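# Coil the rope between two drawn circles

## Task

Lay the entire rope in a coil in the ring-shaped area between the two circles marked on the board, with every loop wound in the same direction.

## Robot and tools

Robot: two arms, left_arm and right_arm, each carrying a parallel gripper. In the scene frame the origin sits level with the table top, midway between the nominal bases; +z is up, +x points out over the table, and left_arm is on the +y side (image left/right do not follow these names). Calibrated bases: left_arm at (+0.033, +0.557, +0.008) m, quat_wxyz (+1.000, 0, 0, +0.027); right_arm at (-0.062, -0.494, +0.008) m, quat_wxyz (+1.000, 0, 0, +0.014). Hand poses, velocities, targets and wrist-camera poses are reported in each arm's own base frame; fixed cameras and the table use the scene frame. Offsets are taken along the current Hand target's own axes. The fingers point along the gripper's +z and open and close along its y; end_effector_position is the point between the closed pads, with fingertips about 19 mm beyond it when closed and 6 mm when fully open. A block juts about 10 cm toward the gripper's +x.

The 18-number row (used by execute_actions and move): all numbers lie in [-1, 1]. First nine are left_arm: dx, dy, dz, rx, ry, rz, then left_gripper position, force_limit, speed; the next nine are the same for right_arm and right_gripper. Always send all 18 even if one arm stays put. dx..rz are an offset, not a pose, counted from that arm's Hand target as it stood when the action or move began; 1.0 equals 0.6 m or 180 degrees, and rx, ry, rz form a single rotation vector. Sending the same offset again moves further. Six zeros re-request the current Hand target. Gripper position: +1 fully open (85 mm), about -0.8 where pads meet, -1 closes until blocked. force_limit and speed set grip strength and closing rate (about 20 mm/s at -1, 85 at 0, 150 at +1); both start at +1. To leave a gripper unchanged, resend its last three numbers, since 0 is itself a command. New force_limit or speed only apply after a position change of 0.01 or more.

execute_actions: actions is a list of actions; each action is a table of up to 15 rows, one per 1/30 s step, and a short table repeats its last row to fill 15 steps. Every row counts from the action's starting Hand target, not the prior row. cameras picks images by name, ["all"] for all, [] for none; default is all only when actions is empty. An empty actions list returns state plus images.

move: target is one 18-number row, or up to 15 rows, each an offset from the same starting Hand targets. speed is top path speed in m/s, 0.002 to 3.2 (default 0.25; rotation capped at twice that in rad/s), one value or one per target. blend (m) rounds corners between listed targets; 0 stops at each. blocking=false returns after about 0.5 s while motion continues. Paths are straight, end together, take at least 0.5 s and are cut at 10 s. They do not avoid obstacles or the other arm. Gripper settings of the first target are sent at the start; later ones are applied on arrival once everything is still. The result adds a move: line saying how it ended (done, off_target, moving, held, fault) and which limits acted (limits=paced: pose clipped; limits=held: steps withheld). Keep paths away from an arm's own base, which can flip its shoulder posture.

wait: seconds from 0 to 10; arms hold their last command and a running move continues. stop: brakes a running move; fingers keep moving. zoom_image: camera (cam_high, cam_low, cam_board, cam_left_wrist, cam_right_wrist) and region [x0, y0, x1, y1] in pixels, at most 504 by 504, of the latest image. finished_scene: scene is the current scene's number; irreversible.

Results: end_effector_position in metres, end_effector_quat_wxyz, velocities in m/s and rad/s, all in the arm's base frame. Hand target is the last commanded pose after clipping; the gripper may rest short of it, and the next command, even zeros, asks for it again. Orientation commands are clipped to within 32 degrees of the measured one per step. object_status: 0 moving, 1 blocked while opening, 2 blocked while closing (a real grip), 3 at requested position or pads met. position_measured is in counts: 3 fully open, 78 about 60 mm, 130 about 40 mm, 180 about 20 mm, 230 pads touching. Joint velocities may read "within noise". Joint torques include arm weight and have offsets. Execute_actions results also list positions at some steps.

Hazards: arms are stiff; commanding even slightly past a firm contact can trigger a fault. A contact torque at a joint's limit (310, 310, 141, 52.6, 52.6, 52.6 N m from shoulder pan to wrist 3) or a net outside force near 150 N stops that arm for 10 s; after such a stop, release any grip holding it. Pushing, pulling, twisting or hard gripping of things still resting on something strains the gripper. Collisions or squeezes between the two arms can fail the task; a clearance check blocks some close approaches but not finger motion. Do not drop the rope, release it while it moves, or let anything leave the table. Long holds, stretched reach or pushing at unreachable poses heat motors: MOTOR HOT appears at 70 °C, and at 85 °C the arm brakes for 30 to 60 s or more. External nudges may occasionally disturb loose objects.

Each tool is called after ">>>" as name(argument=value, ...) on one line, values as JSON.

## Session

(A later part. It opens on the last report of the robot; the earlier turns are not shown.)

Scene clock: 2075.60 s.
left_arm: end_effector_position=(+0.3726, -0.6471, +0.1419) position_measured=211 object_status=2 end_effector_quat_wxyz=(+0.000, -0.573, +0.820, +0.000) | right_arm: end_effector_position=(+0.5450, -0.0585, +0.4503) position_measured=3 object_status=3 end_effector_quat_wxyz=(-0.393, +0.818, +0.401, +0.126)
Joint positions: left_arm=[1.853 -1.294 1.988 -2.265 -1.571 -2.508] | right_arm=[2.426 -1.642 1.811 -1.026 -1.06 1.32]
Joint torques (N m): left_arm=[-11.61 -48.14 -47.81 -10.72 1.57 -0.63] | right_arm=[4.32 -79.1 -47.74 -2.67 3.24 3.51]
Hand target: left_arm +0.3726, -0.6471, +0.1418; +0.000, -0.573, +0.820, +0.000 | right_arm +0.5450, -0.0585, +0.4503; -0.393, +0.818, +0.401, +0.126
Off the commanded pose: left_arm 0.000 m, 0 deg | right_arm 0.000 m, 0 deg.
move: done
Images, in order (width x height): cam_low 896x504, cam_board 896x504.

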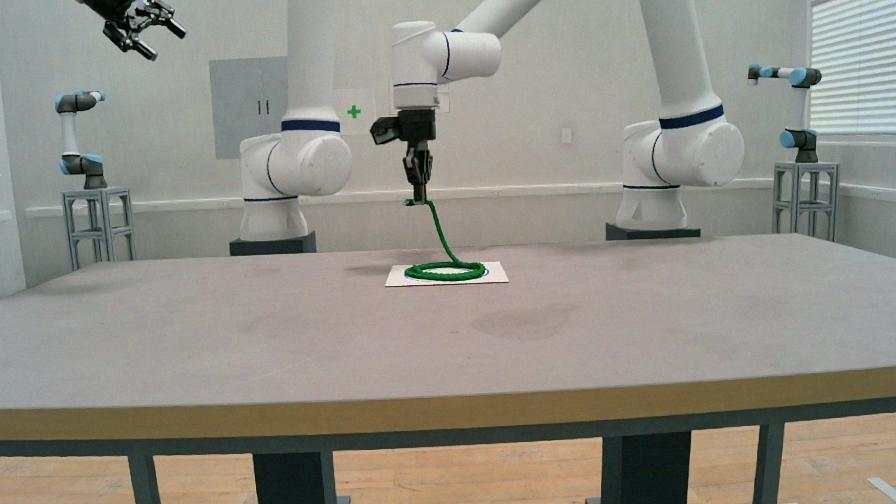

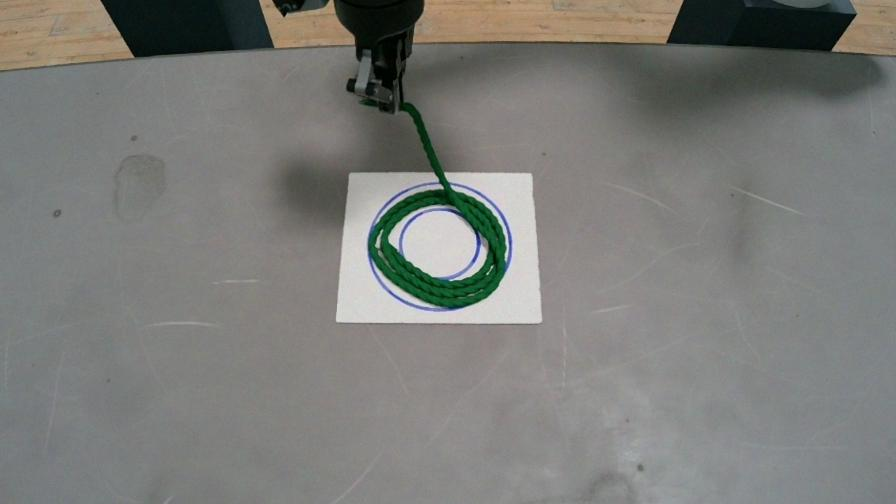

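>>> move(target=[[-0.067,0.0433,-0.095,0,0,0.1556,-1,-1,-1,0,0,0,0,0,0,1,0,0],[-0.1595,0.0542,-0.17,0,0,0.3222,-1,-1,-1,0,0,0,0,0,0,1,0,0],[-0.2323,0.0155,-0.2033,0,0,0.4722,-1,-1,-1,0,0,0,0,0,0,1,0,0],[-0.2628,-0.0275,-0.215,0,0,0.5444,-1,-1,-1,0,0,0,0,0,0,1,0,0]], speed=0.12, blend=0.015, cameras=["cam_board","cam_low"])

>>> zoom_image(camera="cam_board", region=[350, 165, 550, 325])

>>> zoom_image(camera="cam_low", region=[390, 220, 510, 295])

Scene clock: 2141.97 s.
left_arm: end_effector_position=(+0.4422, -0.5046, +0.2708) position_measured=211 object_status=2 end_effector_quat_wxyz=(+0.000, +0.243, +0.970, +0.000) | right_arm: end_effector_position=(+0.5450, -0.0585, +0.4503) position_measured=3 object_status=3 end_effector_quat_wxyz=(-0.393, +0.818, +0.401, +0.126)
Joint positions: left_arm=[2.023 -1.538 2.01 -2.043 -1.571 -0.629] | right_arm=[2.426 -1.642 1.811 -1.026 -1.06 1.32]
Joint torques (N m): left_arm=[8.45 -34.29 -54.16 -2.08 -1.79 2.56] | right_arm=[6.05 -80.42 -48.95 -2.68 2.98 3.44]
Hand target: left_arm +0.4422, -0.5046, +0.2708; +0.000, +0.243, +0.970, +0.000 | right_arm +0.5450, -0.0585, +0.4503; -0.393, +0.818, +0.401, +0.126
Off the commanded pose: left_arm 0.000 m, 0 deg | right_arm 0.000 m, 0 deg.
move: done
Images, in order (width x height): cam_low 896x504, cam_board 896x504.

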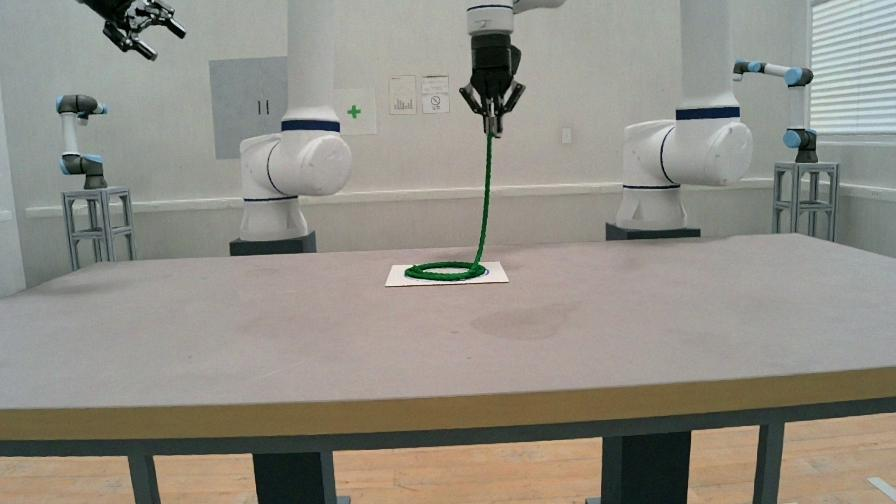

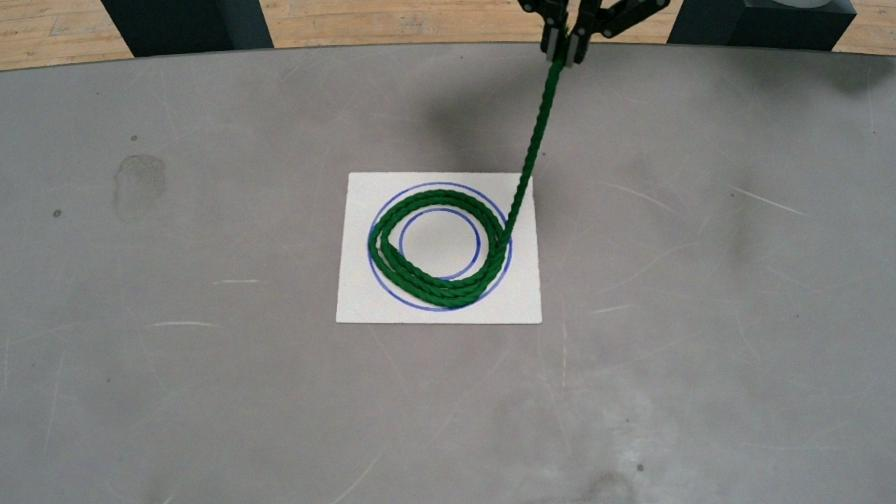

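Scaled by 2.520.

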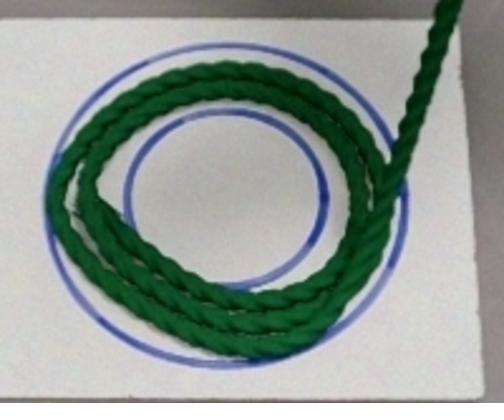

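Scaled by 4.200.

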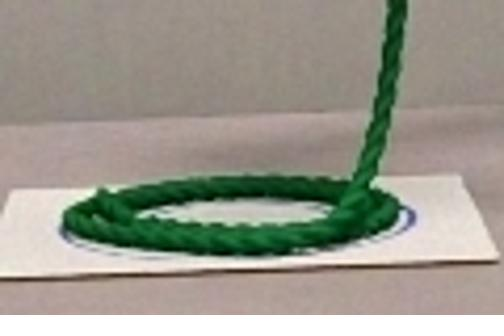

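>>> move(target=[[-0.0042,-0.0212,0.0392,0,0,-0.0167,-1,-1,-1,0,0,0,0,0,0,1,0,0],[0.0203,-0.0537,0.07,0,0,-0.1,-1,-1,-1,0,0,0,0,0,0,1,0,0]], speed=0.04, blend=0.006, cameras=["cam_board","cam_low"])

>>> zoom_image(camera="cam_board", region=[350, 165, 550, 325])

>>> zoom_image(camera="cam_low", region=[390, 220, 510, 295])

Scene clock: 2157.47 s.
left_arm: end_effector_position=(+0.4163, -0.5273, +0.2288) position_measured=211 object_status=2 end_effector_quat_wxyz=(+0.000, +0.088, +0.996, +0.000) | right_arm: end_effector_position=(+0.5450, -0.0585, +0.4503) position_measured=3 object_status=3 end_effector_quat_wxyz=(-0.393, +0.818, +0.401, +0.126)
Joint positions: left_arm=[1.972 -1.499 2.053 -2.125 -1.571 -0.994] | right_arm=[2.426 -1.642 1.811 -1.026 -1.06 1.32]
Joint torques (N m): left_arm=[-11.01 -35.97 -38.37 -10.43 1.18 -0.69] | right_arm=[4.87 -81.52 -48.11 -2.47 2.84 3.62]
Hand target: left_arm +0.4163, -0.5273, +0.2288; +0.000, +0.088, +0.996, +0.000 | right_arm +0.5450, -0.0585, +0.4503; -0.393, +0.818, +0.401, +0.126
Off the commanded pose: left_arm 0.000 m, 0 deg | right_arm 0.000 m, 0 deg.
move: done
Images, in order (width x height): cam_low 896x504, cam_board 896x504.

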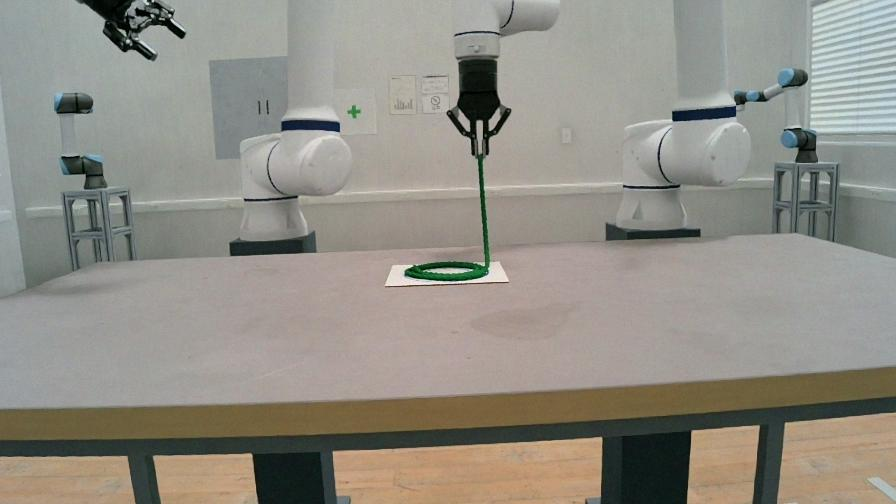

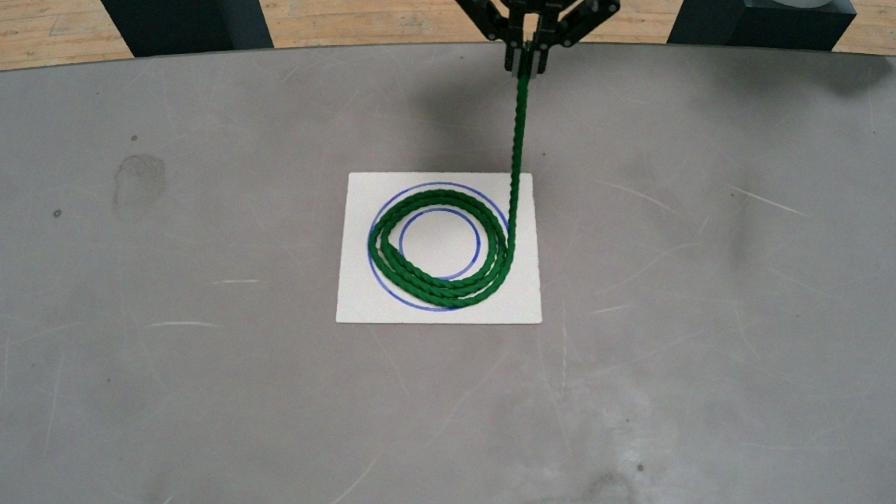

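Scaled by 2.520.

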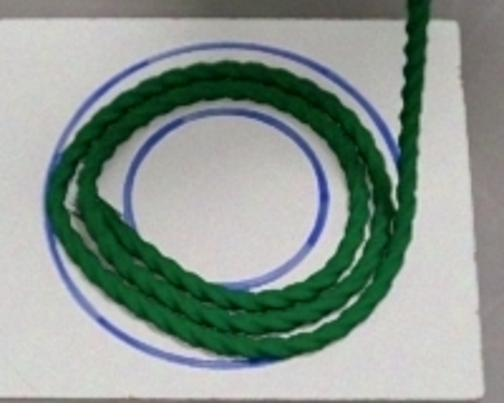

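Scaled by 4.200.

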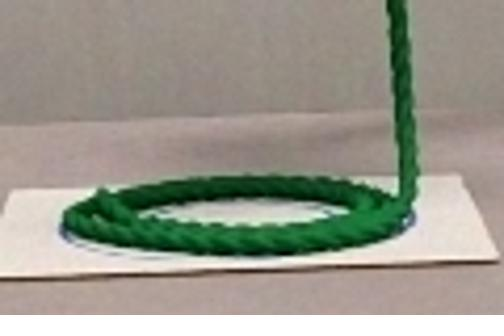

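>>> move(target=[[0.0205,-0.0162,-0.01,0,0,-0.0278,-1,-1,-1,0,0,0,0,0,0,1,0,0],[0.044,-0.0497,0.0233,0,0,-0.1111,-1,-1,-1,0,0,0,0,0,0,1,0,0]], speed=0.04, blend=0.005, cameras=["cam_board","cam_low"])

>>> zoom_image(camera="cam_board", region=[350, 165, 550, 325])

>>> zoom_image(camera="cam_low", region=[390, 220, 510, 295])

Scene clock: 2183.80 s.
left_arm: end_effector_position=(+0.3851, -0.5521, +0.2148) position_measured=211 object_status=2 end_effector_quat_wxyz=(+0.000, -0.086, +0.996, +0.000) | right_arm: end_effector_position=(+0.5450, -0.0585, +0.4503) position_measured=3 object_status=3 end_effector_quat_wxyz=(-0.393, +0.818, +0.401, +0.126)
Joint positions: left_arm=[1.913 -1.483 2.064 -2.152 -1.571 -1.402] | right_arm=[2.426 -1.642 1.811 -1.026 -1.06 1.32]
Joint torques (N m): left_arm=[-10.89 -37.51 -36.79 -10.34 1.15 -0.89] | right_arm=[8.01 -82.86 -47.96 -3 2.99 3.76]
Hand target: left_arm +0.3851, -0.5521, +0.2148; +0.000, -0.086, +0.996, +0.000 | right_arm +0.5450, -0.0585, +0.4503; -0.393, +0.818, +0.401, +0.126
Off the commanded pose: left_arm 0.000 m, 0 deg | right_arm 0.000 m, 0 deg.
move: done
Images, in order (width x height): cam_low 896x504, cam_board 896x504.

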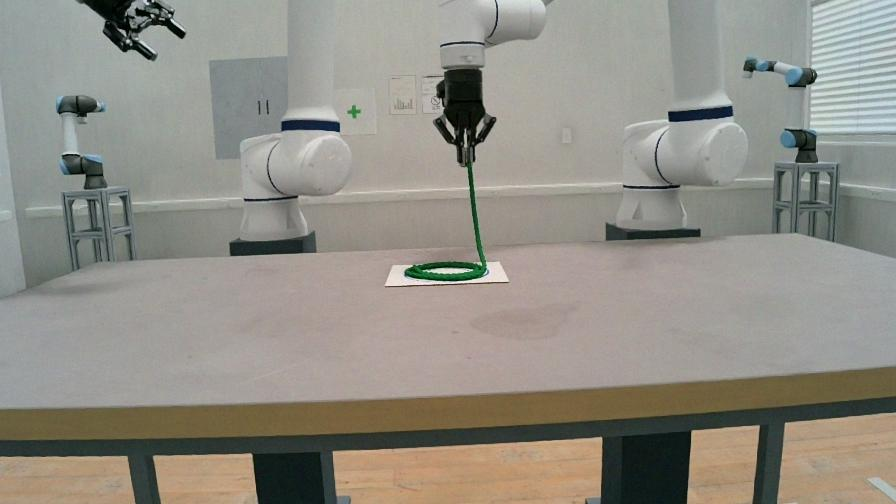

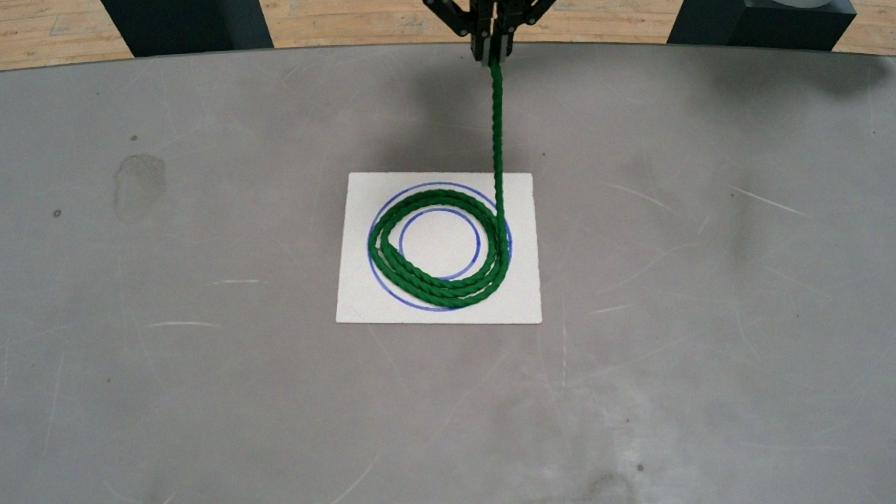

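Scaled by 2.520.

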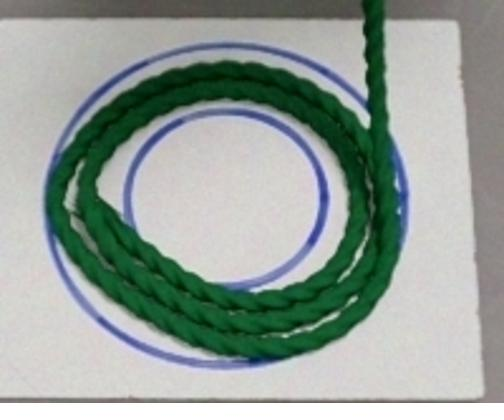

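Scaled by 4.200.

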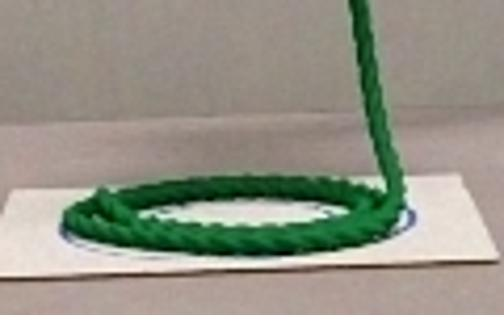

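>>> move(target=[[0.0283,-0.0302,0.0317,0,0,-0.0833,-1,-1,-1,0,0,0,0,0,0,1,0,0],[0.0455,-0.0702,0.0633,0,0,-0.1667,-1,-1,-1,0,0,0,0,0,0,1,0,0]], speed=0.05, blend=0.006, cameras=["cam_board"])

>>> zoom_image(camera="cam_board", region=[350, 165, 550, 325])

Scene clock: 2197.83 s.
left_arm: end_effector_position=(+0.3655, -0.5983, +0.1769) position_measured=211 object_status=2 end_effector_quat_wxyz=(+0.000, -0.341, +0.940, +0.000) | right_arm: end_effector_position=(+0.5450, -0.0585, +0.4503) position_measured=3 object_status=3 end_effector_quat_wxyz=(-0.393, +0.818, +0.401, +0.126)
Joint positions: left_arm=[1.863 -1.4 2.048 -2.219 -1.571 -1.975] | right_arm=[2.426 -1.642 1.811 -1.026 -1.06 1.32]
Joint torques (N m): left_arm=[-11.05 -43 -49.29 -10.68 1.53 -0.85] | right_arm=[4.93 -83.29 -47.79 -2.5 3.37 3.46]
Hand target: left_arm +0.3655, -0.5983, +0.1769; +0.000, -0.341, +0.940, +0.000 | right_arm +0.5450, -0.0585, +0.4503; -0.393, +0.818, +0.401, +0.126
Off the commanded pose: left_arm 0.000 m, 0 deg | right_arm 0.000 m, 0 deg.
move: done
Images, in order (width x height): cam_board 896x504.

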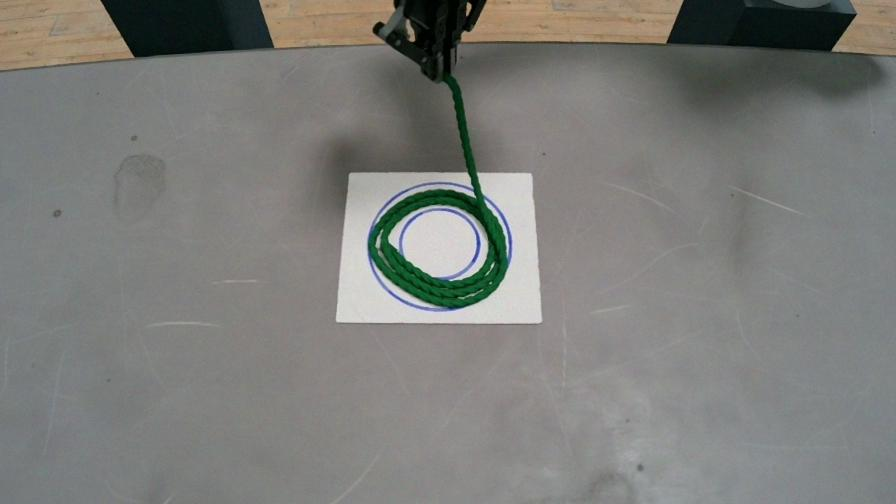

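Scaled by 2.520.

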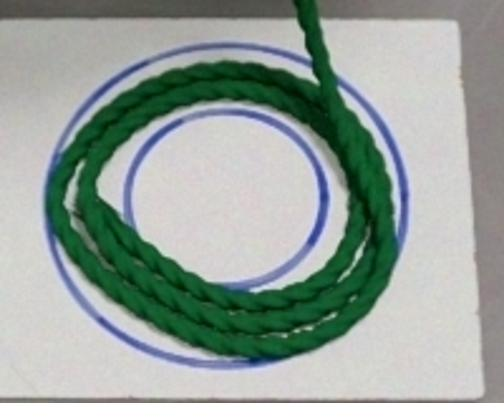

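>>> move(target=[[-0.0282,0.0395,-0.0083,0,0,0.1111,-1,-1,-1,0,0,0,0,0,0,1,0,0],[0.0012,0.0127,0.0158,0,0,0.0389,-1,-1,-1,0,0,0,0,0,0,1,0,0]], speed=0.05, blend=0, cameras=["cam_board"])

>>> zoom_image(camera="cam_board", region=[350, 165, 550, 325])

Scene clock: 2243.57 s.
left_arm: end_effector_position=(+0.3600, -0.5929, +0.1674) position_measured=211 object_status=2 end_effector_quat_wxyz=(+0.000, -0.283, +0.959, +0.000) | right_arm: end_effector_position=(+0.5450, -0.0585, +0.4503) position_measured=3 object_status=3 end_effector_quat_wxyz=(-0.393, +0.818, +0.401, +0.126)
Joint positions: left_arm=[1.858 -1.4 2.069 -2.241 -1.571 -1.858] | right_arm=[2.426 -1.642 1.811 -1.026 -1.06 1.32]
Joint torques (N m): left_arm=[-9.28 -41.65 -48.56 -10.43 0.63 -1.73] | right_arm=[5.05 -85.57 -46.76 -2.32 2.78 3.62]
Hand target: left_arm +0.3600, -0.5929, +0.1674; +0.000, -0.283, +0.959, +0.000 | right_arm +0.5450, -0.0585, +0.4503; -0.393, +0.818, +0.401, +0.126
Off the commanded pose: left_arm 0.000 m, 0 deg | right_arm 0.000 m, 0 deg.
move: done
Images, in order (width x height): cam_board 896x504.

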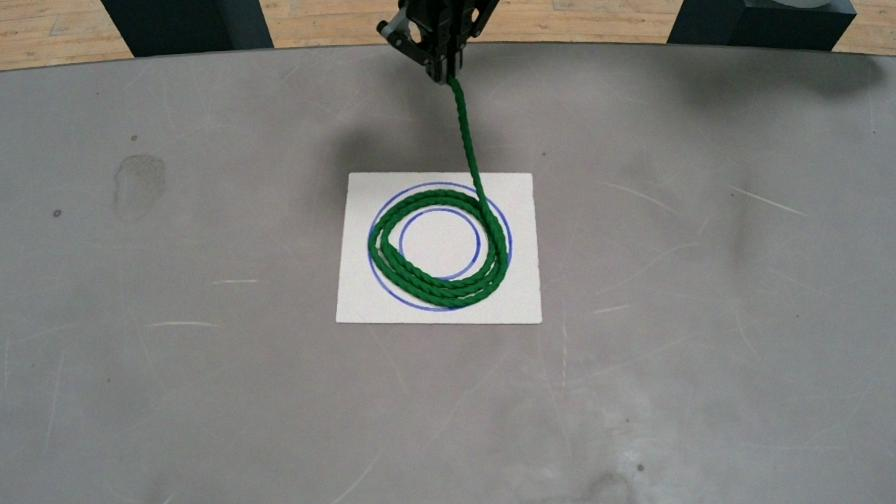

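Scaled by 2.520.

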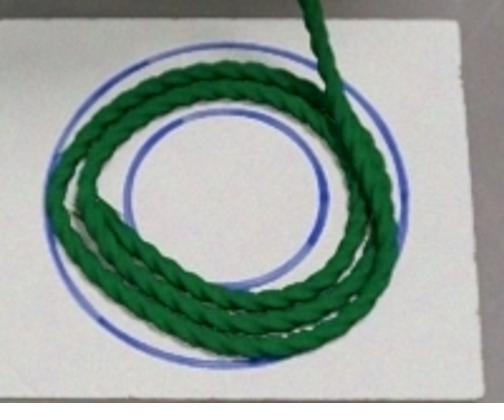

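>>> move(target=[0.0193,-0.0342,0.0258,0,0,-0.0778,-1,-1,-1,0,0,0,0,0,0,1,0,0], speed=0.04, cameras=["cam_board"])

>>> zoom_image(camera="cam_board", region=[350, 165, 550, 325])

Scene clock: 2258.20 s.
left_arm: end_effector_position=(+0.3615, -0.6164, +0.1519) position_measured=211 object_status=2 end_effector_quat_wxyz=(+0.000, -0.398, +0.917, +0.000) | right_arm: end_effector_position=(+0.5450, -0.0585, +0.4503) position_measured=3 object_status=3 end_effector_quat_wxyz=(-0.393, +0.818, +0.401, +0.126)
Joint positions: left_arm=[1.85 -1.351 2.042 -2.262 -1.571 -2.11] | right_arm=[2.426 -1.642 1.811 -1.026 -1.06 1.32]
Joint torques (N m): left_arm=[-11.06 -43.21 -48.22 -10.67 0.16 -0.75] | right_arm=[5.68 -86.87 -47.04 -2.92 2.97 3.62]
Hand target: left_arm +0.3615, -0.6165, +0.1519; +0.000, -0.398, +0.917, +0.000 | right_arm +0.5450, -0.0585, +0.4503; -0.393, +0.818, +0.401, +0.126
Off the commanded pose: left_arm 0.000 m, 0 deg | right_arm 0.000 m, 0 deg.
move: done
Images, in order (width x height): cam_board 896x504.

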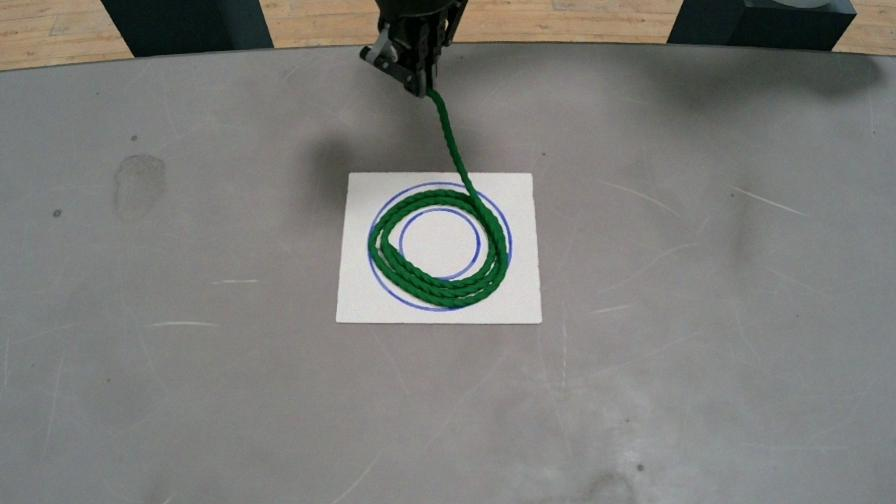

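Scaled by 2.520.

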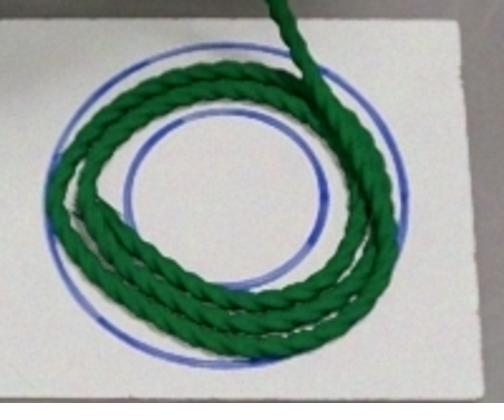

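>>> move(target=[0.022,-0.029,0.0283,0,0,-0.0722,-1,-1,-1,0,0,0,0,0,0,1,0,0], speed=0.04, cameras=["cam_board"])

>>> zoom_image(camera="cam_board", region=[350, 165, 550, 325])

Scene clock: 2270.87 s.
left_arm: end_effector_position=(+0.3652, -0.6380, +0.1350) position_measured=211 object_status=2 end_effector_quat_wxyz=(+0.000, -0.499, +0.866, +0.000) | right_arm: end_effector_position=(+0.5450, -0.0585, +0.4503) position_measured=3 object_status=3 end_effector_quat_wxyz=(-0.393, +0.818, +0.401, +0.126)
Joint positions: left_arm=[1.847 -1.302 2.015 -2.284 -1.571 -2.34] | right_arm=[2.426 -1.642 1.811 -1.026 -1.06 1.32]
Joint torques (N m): left_arm=[-11.17 -48.16 -47.16 -10.61 -0.16 -0.05] | right_arm=[5.61 -85.15 -46.98 -2.75 2.7 3.45]
Hand target: left_arm +0.3652, -0.6380, +0.1349; +0.000, -0.499, +0.866, +0.000 | right_arm +0.5450, -0.0585, +0.4503; -0.393, +0.818, +0.401, +0.126
Off the commanded pose: left_arm 0.000 m, 0 deg | right_arm 0.000 m, 0 deg.
move: done
Images, in order (width x height): cam_board 896x504.

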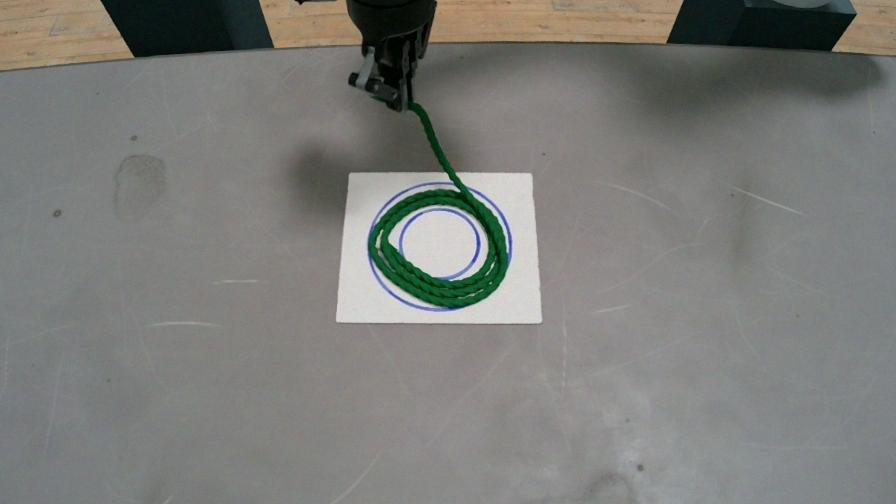

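Scaled by 2.520.

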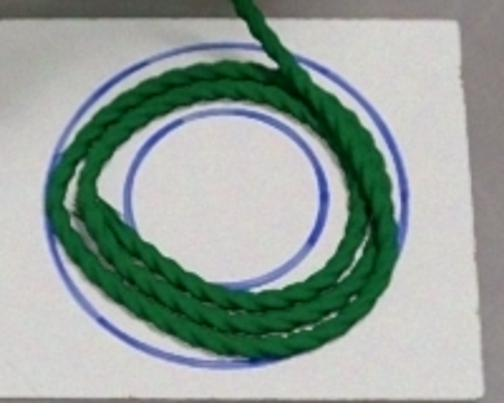

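>>> move(target=[[0.0213,-0.0287,0.0308,0,0,-0.0722,-1,-1,-1,0,0,0,0,0,0,1,0,0],[0.0348,-0.065,0.0567,0,0,-0.15,-1,-1,-1,0,0,0,0,0,0,1,0,0]], speed=0.04, blend=0.004, cameras=["cam_board","cam_low"])

>>> zoom_image(camera="cam_board", region=[350, 165, 550, 325])

>>> zoom_image(camera="cam_low", region=[390, 200, 510, 295])

Scene clock: 2290.70 s.
left_arm: end_effector_position=(+0.3885, -0.6756, +0.1010) position_measured=211 object_status=2 end_effector_quat_wxyz=(+0.000, +0.688, -0.726, +0.000) | right_arm: end_effector_position=(+0.5450, -0.0585, +0.4503) position_measured=3 object_status=3 end_effector_quat_wxyz=(-0.393, +0.818, +0.401, +0.126)
Joint positions: left_arm=[1.863 -1.202 1.949 -2.319 -1.571 -2.796] | right_arm=[2.426 -1.642 1.811 -1.026 -1.06 1.32]
Joint torques (N m): left_arm=[9.08 -53.06 -45.9 -10.61 -0.4 -1.23] | right_arm=[8 -87.57 -47.76 -2.31 2.54 3.44]
Hand target: left_arm +0.3885, -0.6756, +0.1010; +0.000, +0.688, -0.726, +0.000 | right_arm +0.5450, -0.0585, +0.4503; -0.393, +0.818, +0.401, +0.126
Off the commanded pose: left_arm 0.000 m, 0 deg | right_arm 0.000 m, 0 deg.
move: done
Images, in order (width x height): cam_low 896x504, cam_board 896x504.

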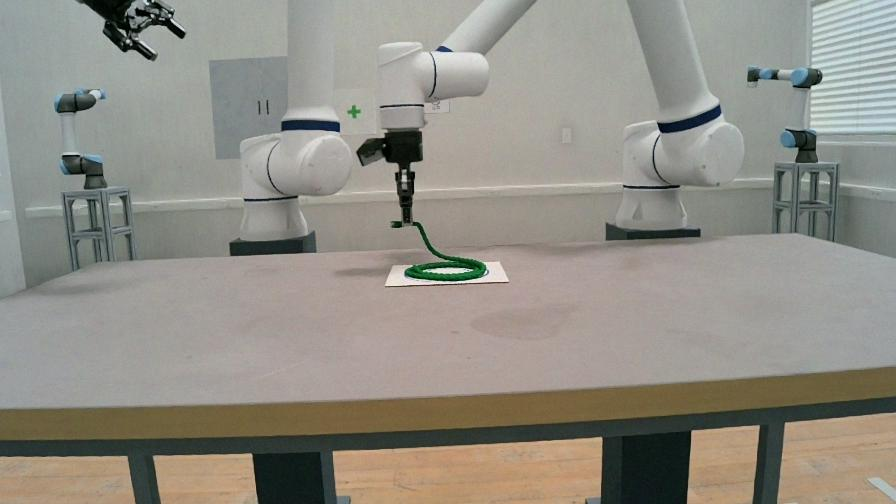

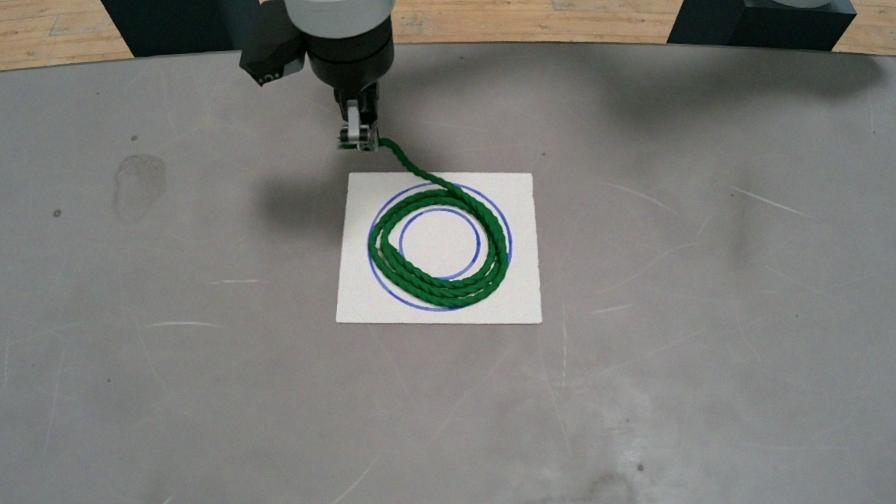

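Scaled by 2.520.

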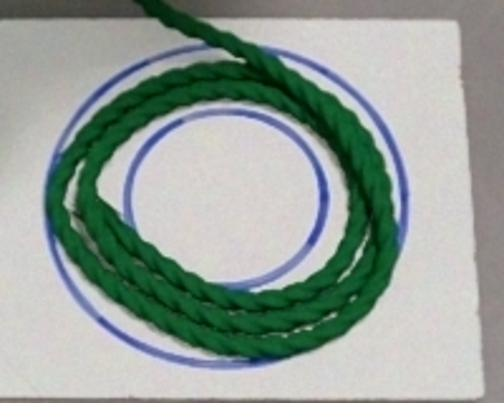

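Scaled by 4.200.

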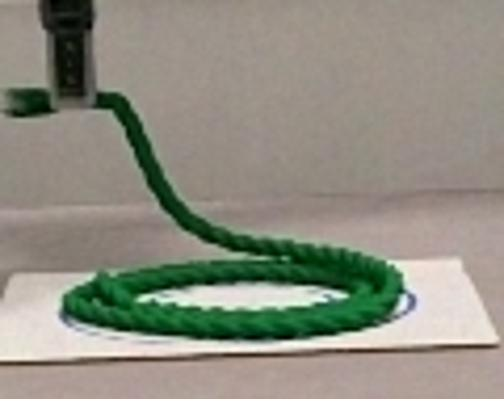

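>>> move(target=[[0.0192,-0.0342,0.0283,0,0,-0.0778,-1,-1,-1,0,0,0,0,0,0,1,0,0],[0.0302,-0.073,0.0533,0,0,-0.1611,-1,-1,-1,0,0,0,0,0,0,1,0,0]], speed=0.04, blend=0.004, cameras=["cam_board","cam_low"])

>>> zoom_image(camera="cam_board", region=[350, 165, 550, 325])

>>> zoom_image(camera="cam_low", region=[390, 200, 510, 295])

Scene clock: 2318.97 s.
left_arm: end_effector_position=(+0.4312, -0.6961, +0.0690) position_measured=211 object_status=2 end_effector_quat_wxyz=(+0.000, +0.848, -0.531, +0.000) | right_arm: end_effector_position=(+0.5450, -0.0585, +0.4503) position_measured=3 object_status=3 end_effector_quat_wxyz=(-0.393, +0.818, +0.401, +0.126)
Joint positions: left_arm=[1.907 -1.113 1.884 -2.343 -1.571 -3.258] | right_arm=[2.426 -1.642 1.811 -1.026 -1.06 1.32]
Joint torques (N m): left_arm=[9.43 -60.22 -45.39 -10.64 -0.42 -1.35] | right_arm=[3.79 -85.87 -47.59 -2.19 2.55 3.41]
Hand target: left_arm +0.4313, -0.6961, +0.0690; +0.000, +0.848, -0.531, +0.000 | right_arm +0.5450, -0.0585, +0.4503; -0.393, +0.818, +0.401, +0.126
Off the commanded pose: left_arm 0.000 m, 0 deg | right_arm 0.000 m, 0 deg.
move: done
Images, in order (width x height): cam_low 896x504, cam_board 896x504.

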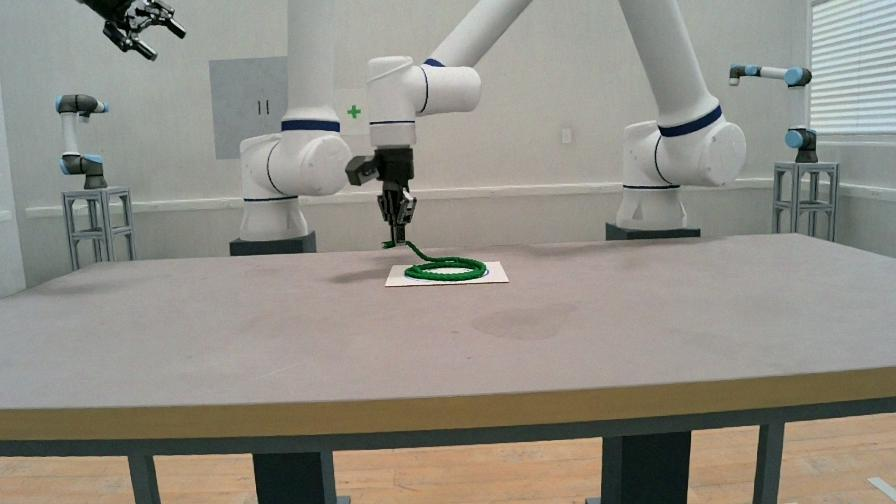

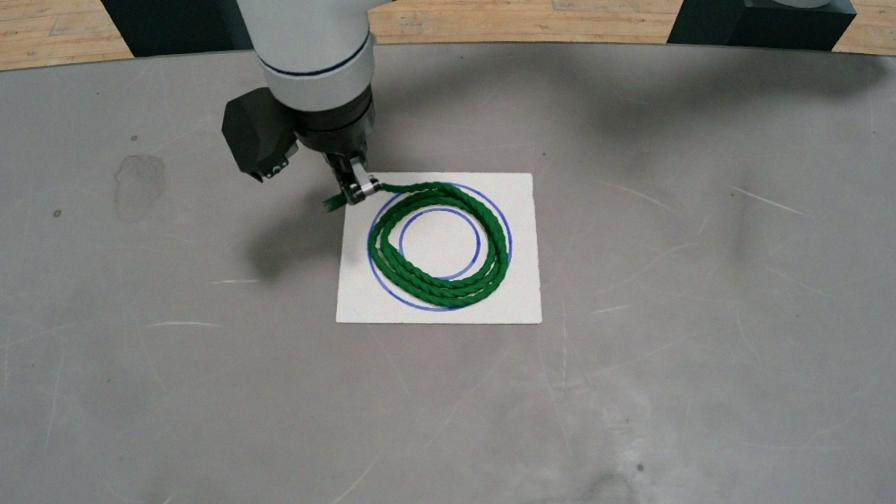

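Scaled by 2.520.

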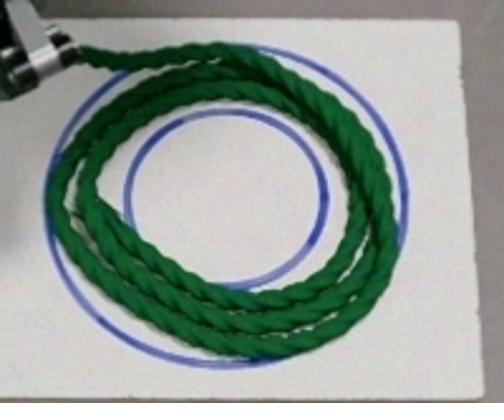

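Scaled by 4.200.

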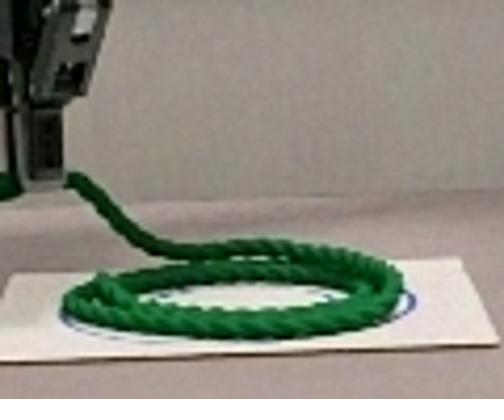

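>>> move(target=[[0.0164,-0.0327,0.0167,0,0,-0.0889,-1,-1,-1,0,0,0,0,0,0,1,0,0],[0.0144,-0.0627,0.0367,0,0,-0.1944,-1,-1,-1,0,0,0,0,0,0,1,0,0]], speed=0.04, blend=0.004, cameras=["cam_board","cam_low"])

>>> zoom_image(camera="cam_board", region=[350, 165, 550, 325])

>>> zoom_image(camera="cam_low", region=[390, 200, 510, 295])

Scene clock: 2344.67 s.
left_arm: end_effector_position=(+0.4689, -0.6875, +0.0470) position_measured=211 object_status=2 end_effector_quat_wxyz=(+0.000, +0.968, -0.251, +0.000) | right_arm: end_effector_position=(+0.5450, -0.0585, +0.4503) position_measured=3 object_status=3 end_effector_quat_wxyz=(-0.393, +0.818, +0.401, +0.126)
Joint positions: left_arm=[1.954 -1.07 1.866 -2.367 -1.571 -3.821] | right_arm=[2.426 -1.642 1.811 -1.026 -1.06 1.32]
Joint torques (N m): left_arm=[9.23 -62.47 -30.7 -10.42 -1 -1.11] | right_arm=[3.26 -87.71 -46.72 -2.29 2.47 3.47]
Hand target: left_arm +0.4689, -0.6875, +0.0470; +0.000, +0.968, -0.251, +0.000 | right_arm +0.5450, -0.0585, +0.4503; -0.393, +0.818, +0.401, +0.126
Off the commanded pose: left_arm 0.000 m, 0 deg | right_arm 0.000 m, 0 deg.
move: done
Images, in order (width x height): cam_low 896x504, cam_board 896x504.

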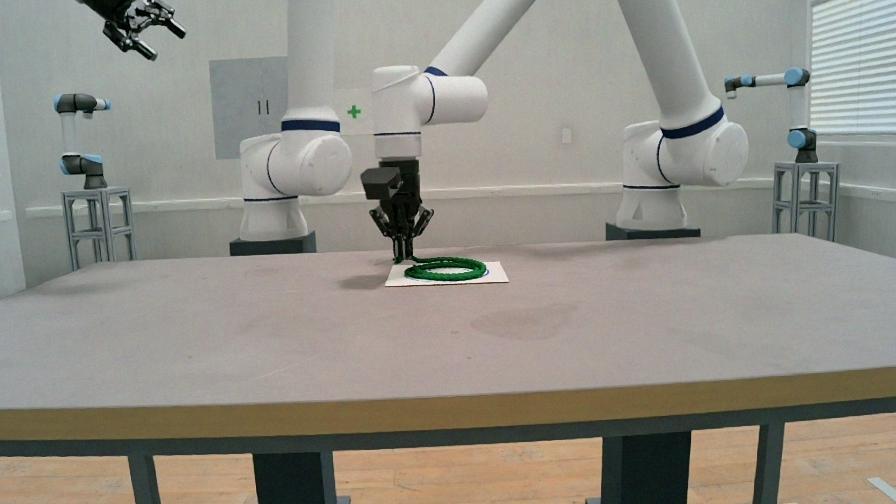

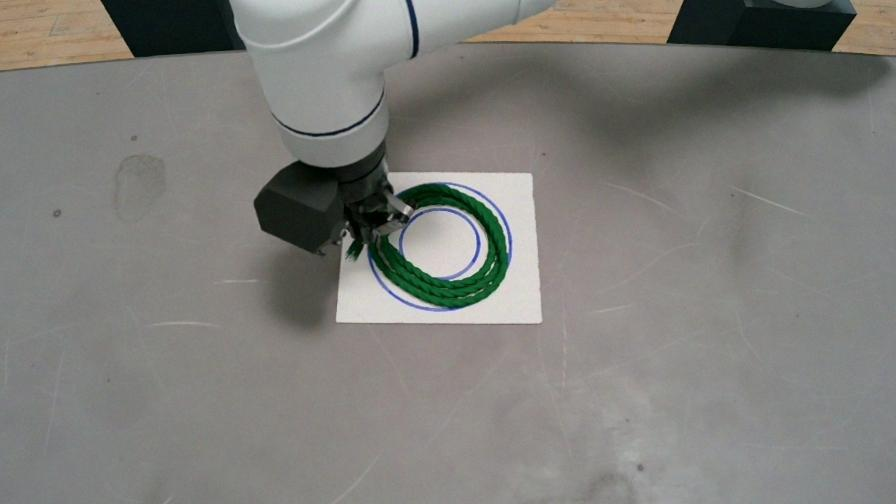

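Scaled by 2.520.

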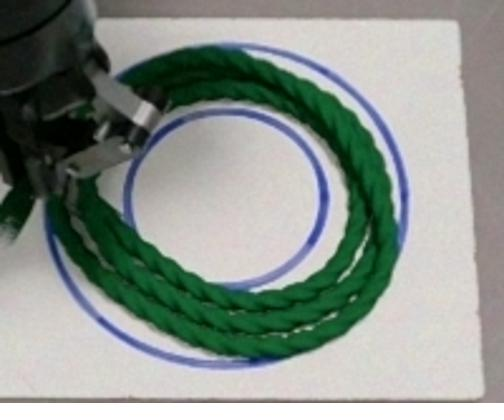

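Scaled by 4.200.

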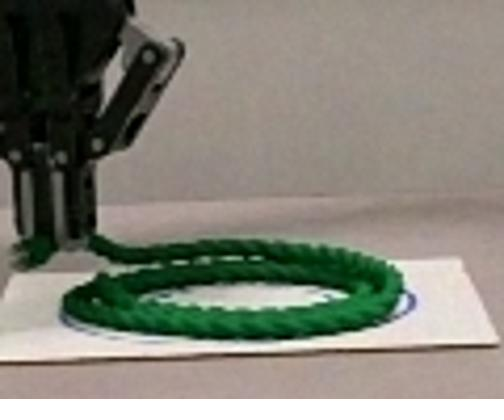

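>>> move(target=[0.0063,-0.0183,0.0117,0,0,-0.1,-1,-1,-1,0,0,0,0,0,0,1,0,0], speed=0.04, cameras=["cam_board","cam_low","cam_left_wrist","cam_high"])

>>> zoom_image(camera="cam_high", region=[320, 260, 440, 370])

Scene clock: 2370.13 s.
left_arm: end_effector_position=(+0.4775, -0.6797, +0.0400) position_measured=211 object_status=2 end_effector_quat_wxyz=(+0.000, +0.995, -0.097, +0.000) | right_arm: end_effector_position=(+0.5450, -0.0585, +0.4503) position_measured=3 object_status=3 end_effector_quat_wxyz=(-0.393, +0.818, +0.401, +0.126)
Joint positions: left_arm=[1.968 -1.063 1.872 -2.38 -1.571 -4.122] | right_arm=[2.426 -1.642 1.811 -1.026 -1.06 1.32]
Joint torques (N m): left_arm=[8.84 -62.74 -29.85 -10.6 -1.01 -0.86] | right_arm=[7.57 -88.13 -46.34 -2.29 2.96 3.29]
Hand target: left_arm +0.4775, -0.6797, +0.0400; +0.000, +0.995, -0.097, +0.000 | right_arm +0.5450, -0.0585, +0.4503; -0.393, +0.818, +0.401, +0.126
Off the commanded pose: left_arm 0.000 m, 0 deg | right_arm 0.000 m, 0 deg.
move: done
camera_calibration:
cam_left_wrist: T_world_to_cam=[[-0.191223, -0.981433, -0.0149302, -0.567143], [-0.913055, 0.172277, 0.369663, 0.556147], [-0.360227, 0.0843202, -0.929046, 0.397446], [0, 0, 0, 1]] pos_world=[0.542512, -0.685937, 0.155191]
Images, in order (width x height): cam_high 896x504, cam_low 896x504, cam_board 896x504, cam_left_wrist 896x504.

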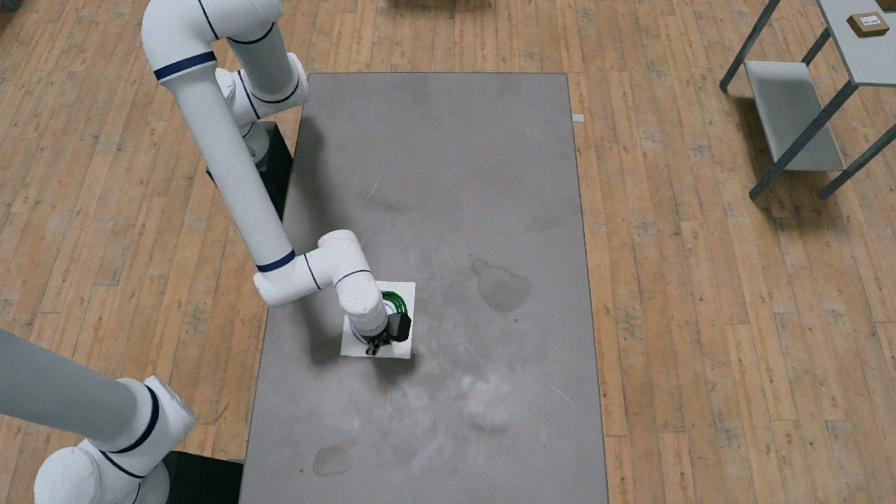

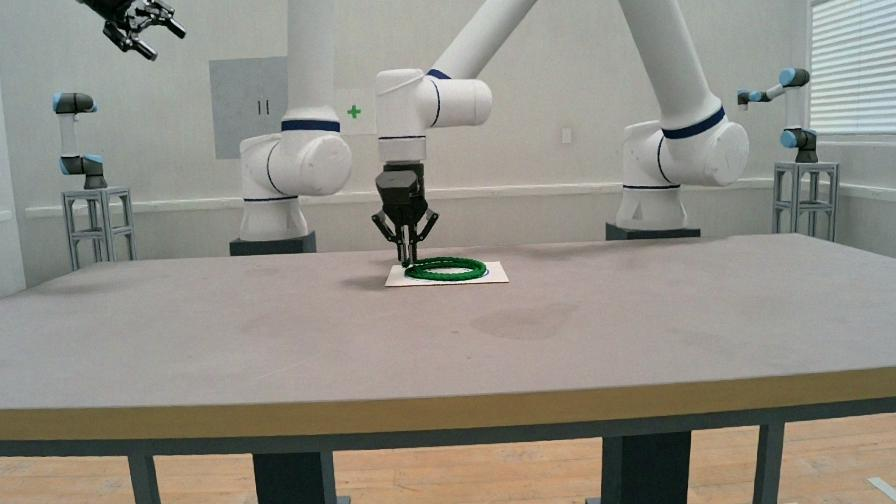

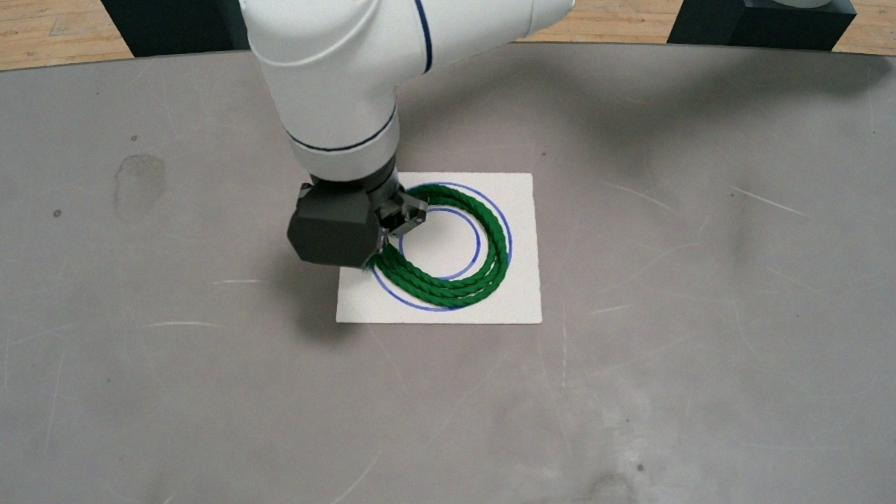

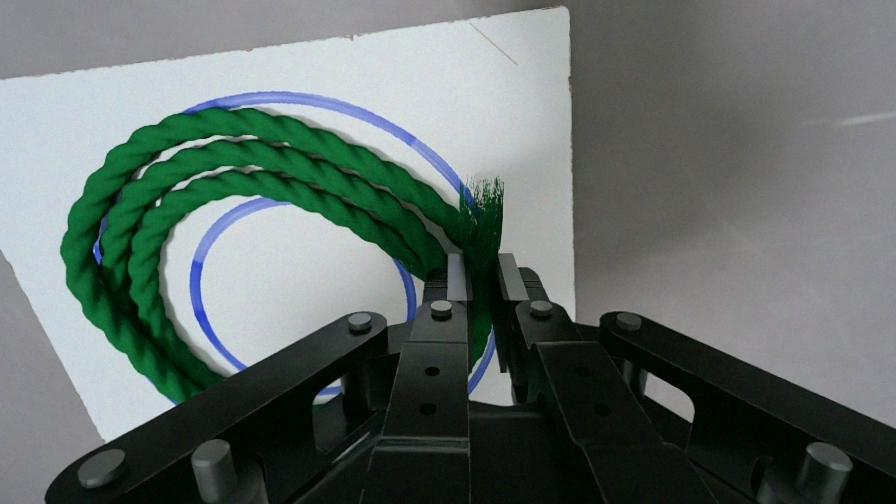

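Scaled by 4.200.

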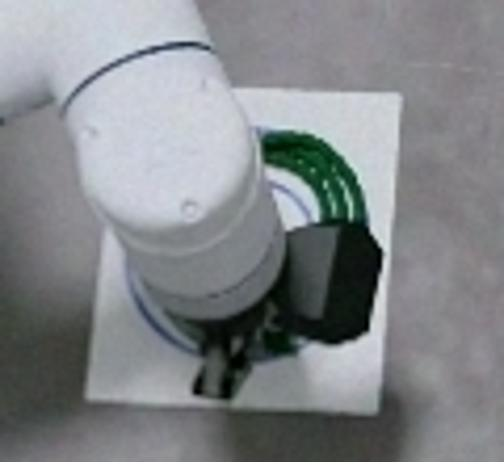

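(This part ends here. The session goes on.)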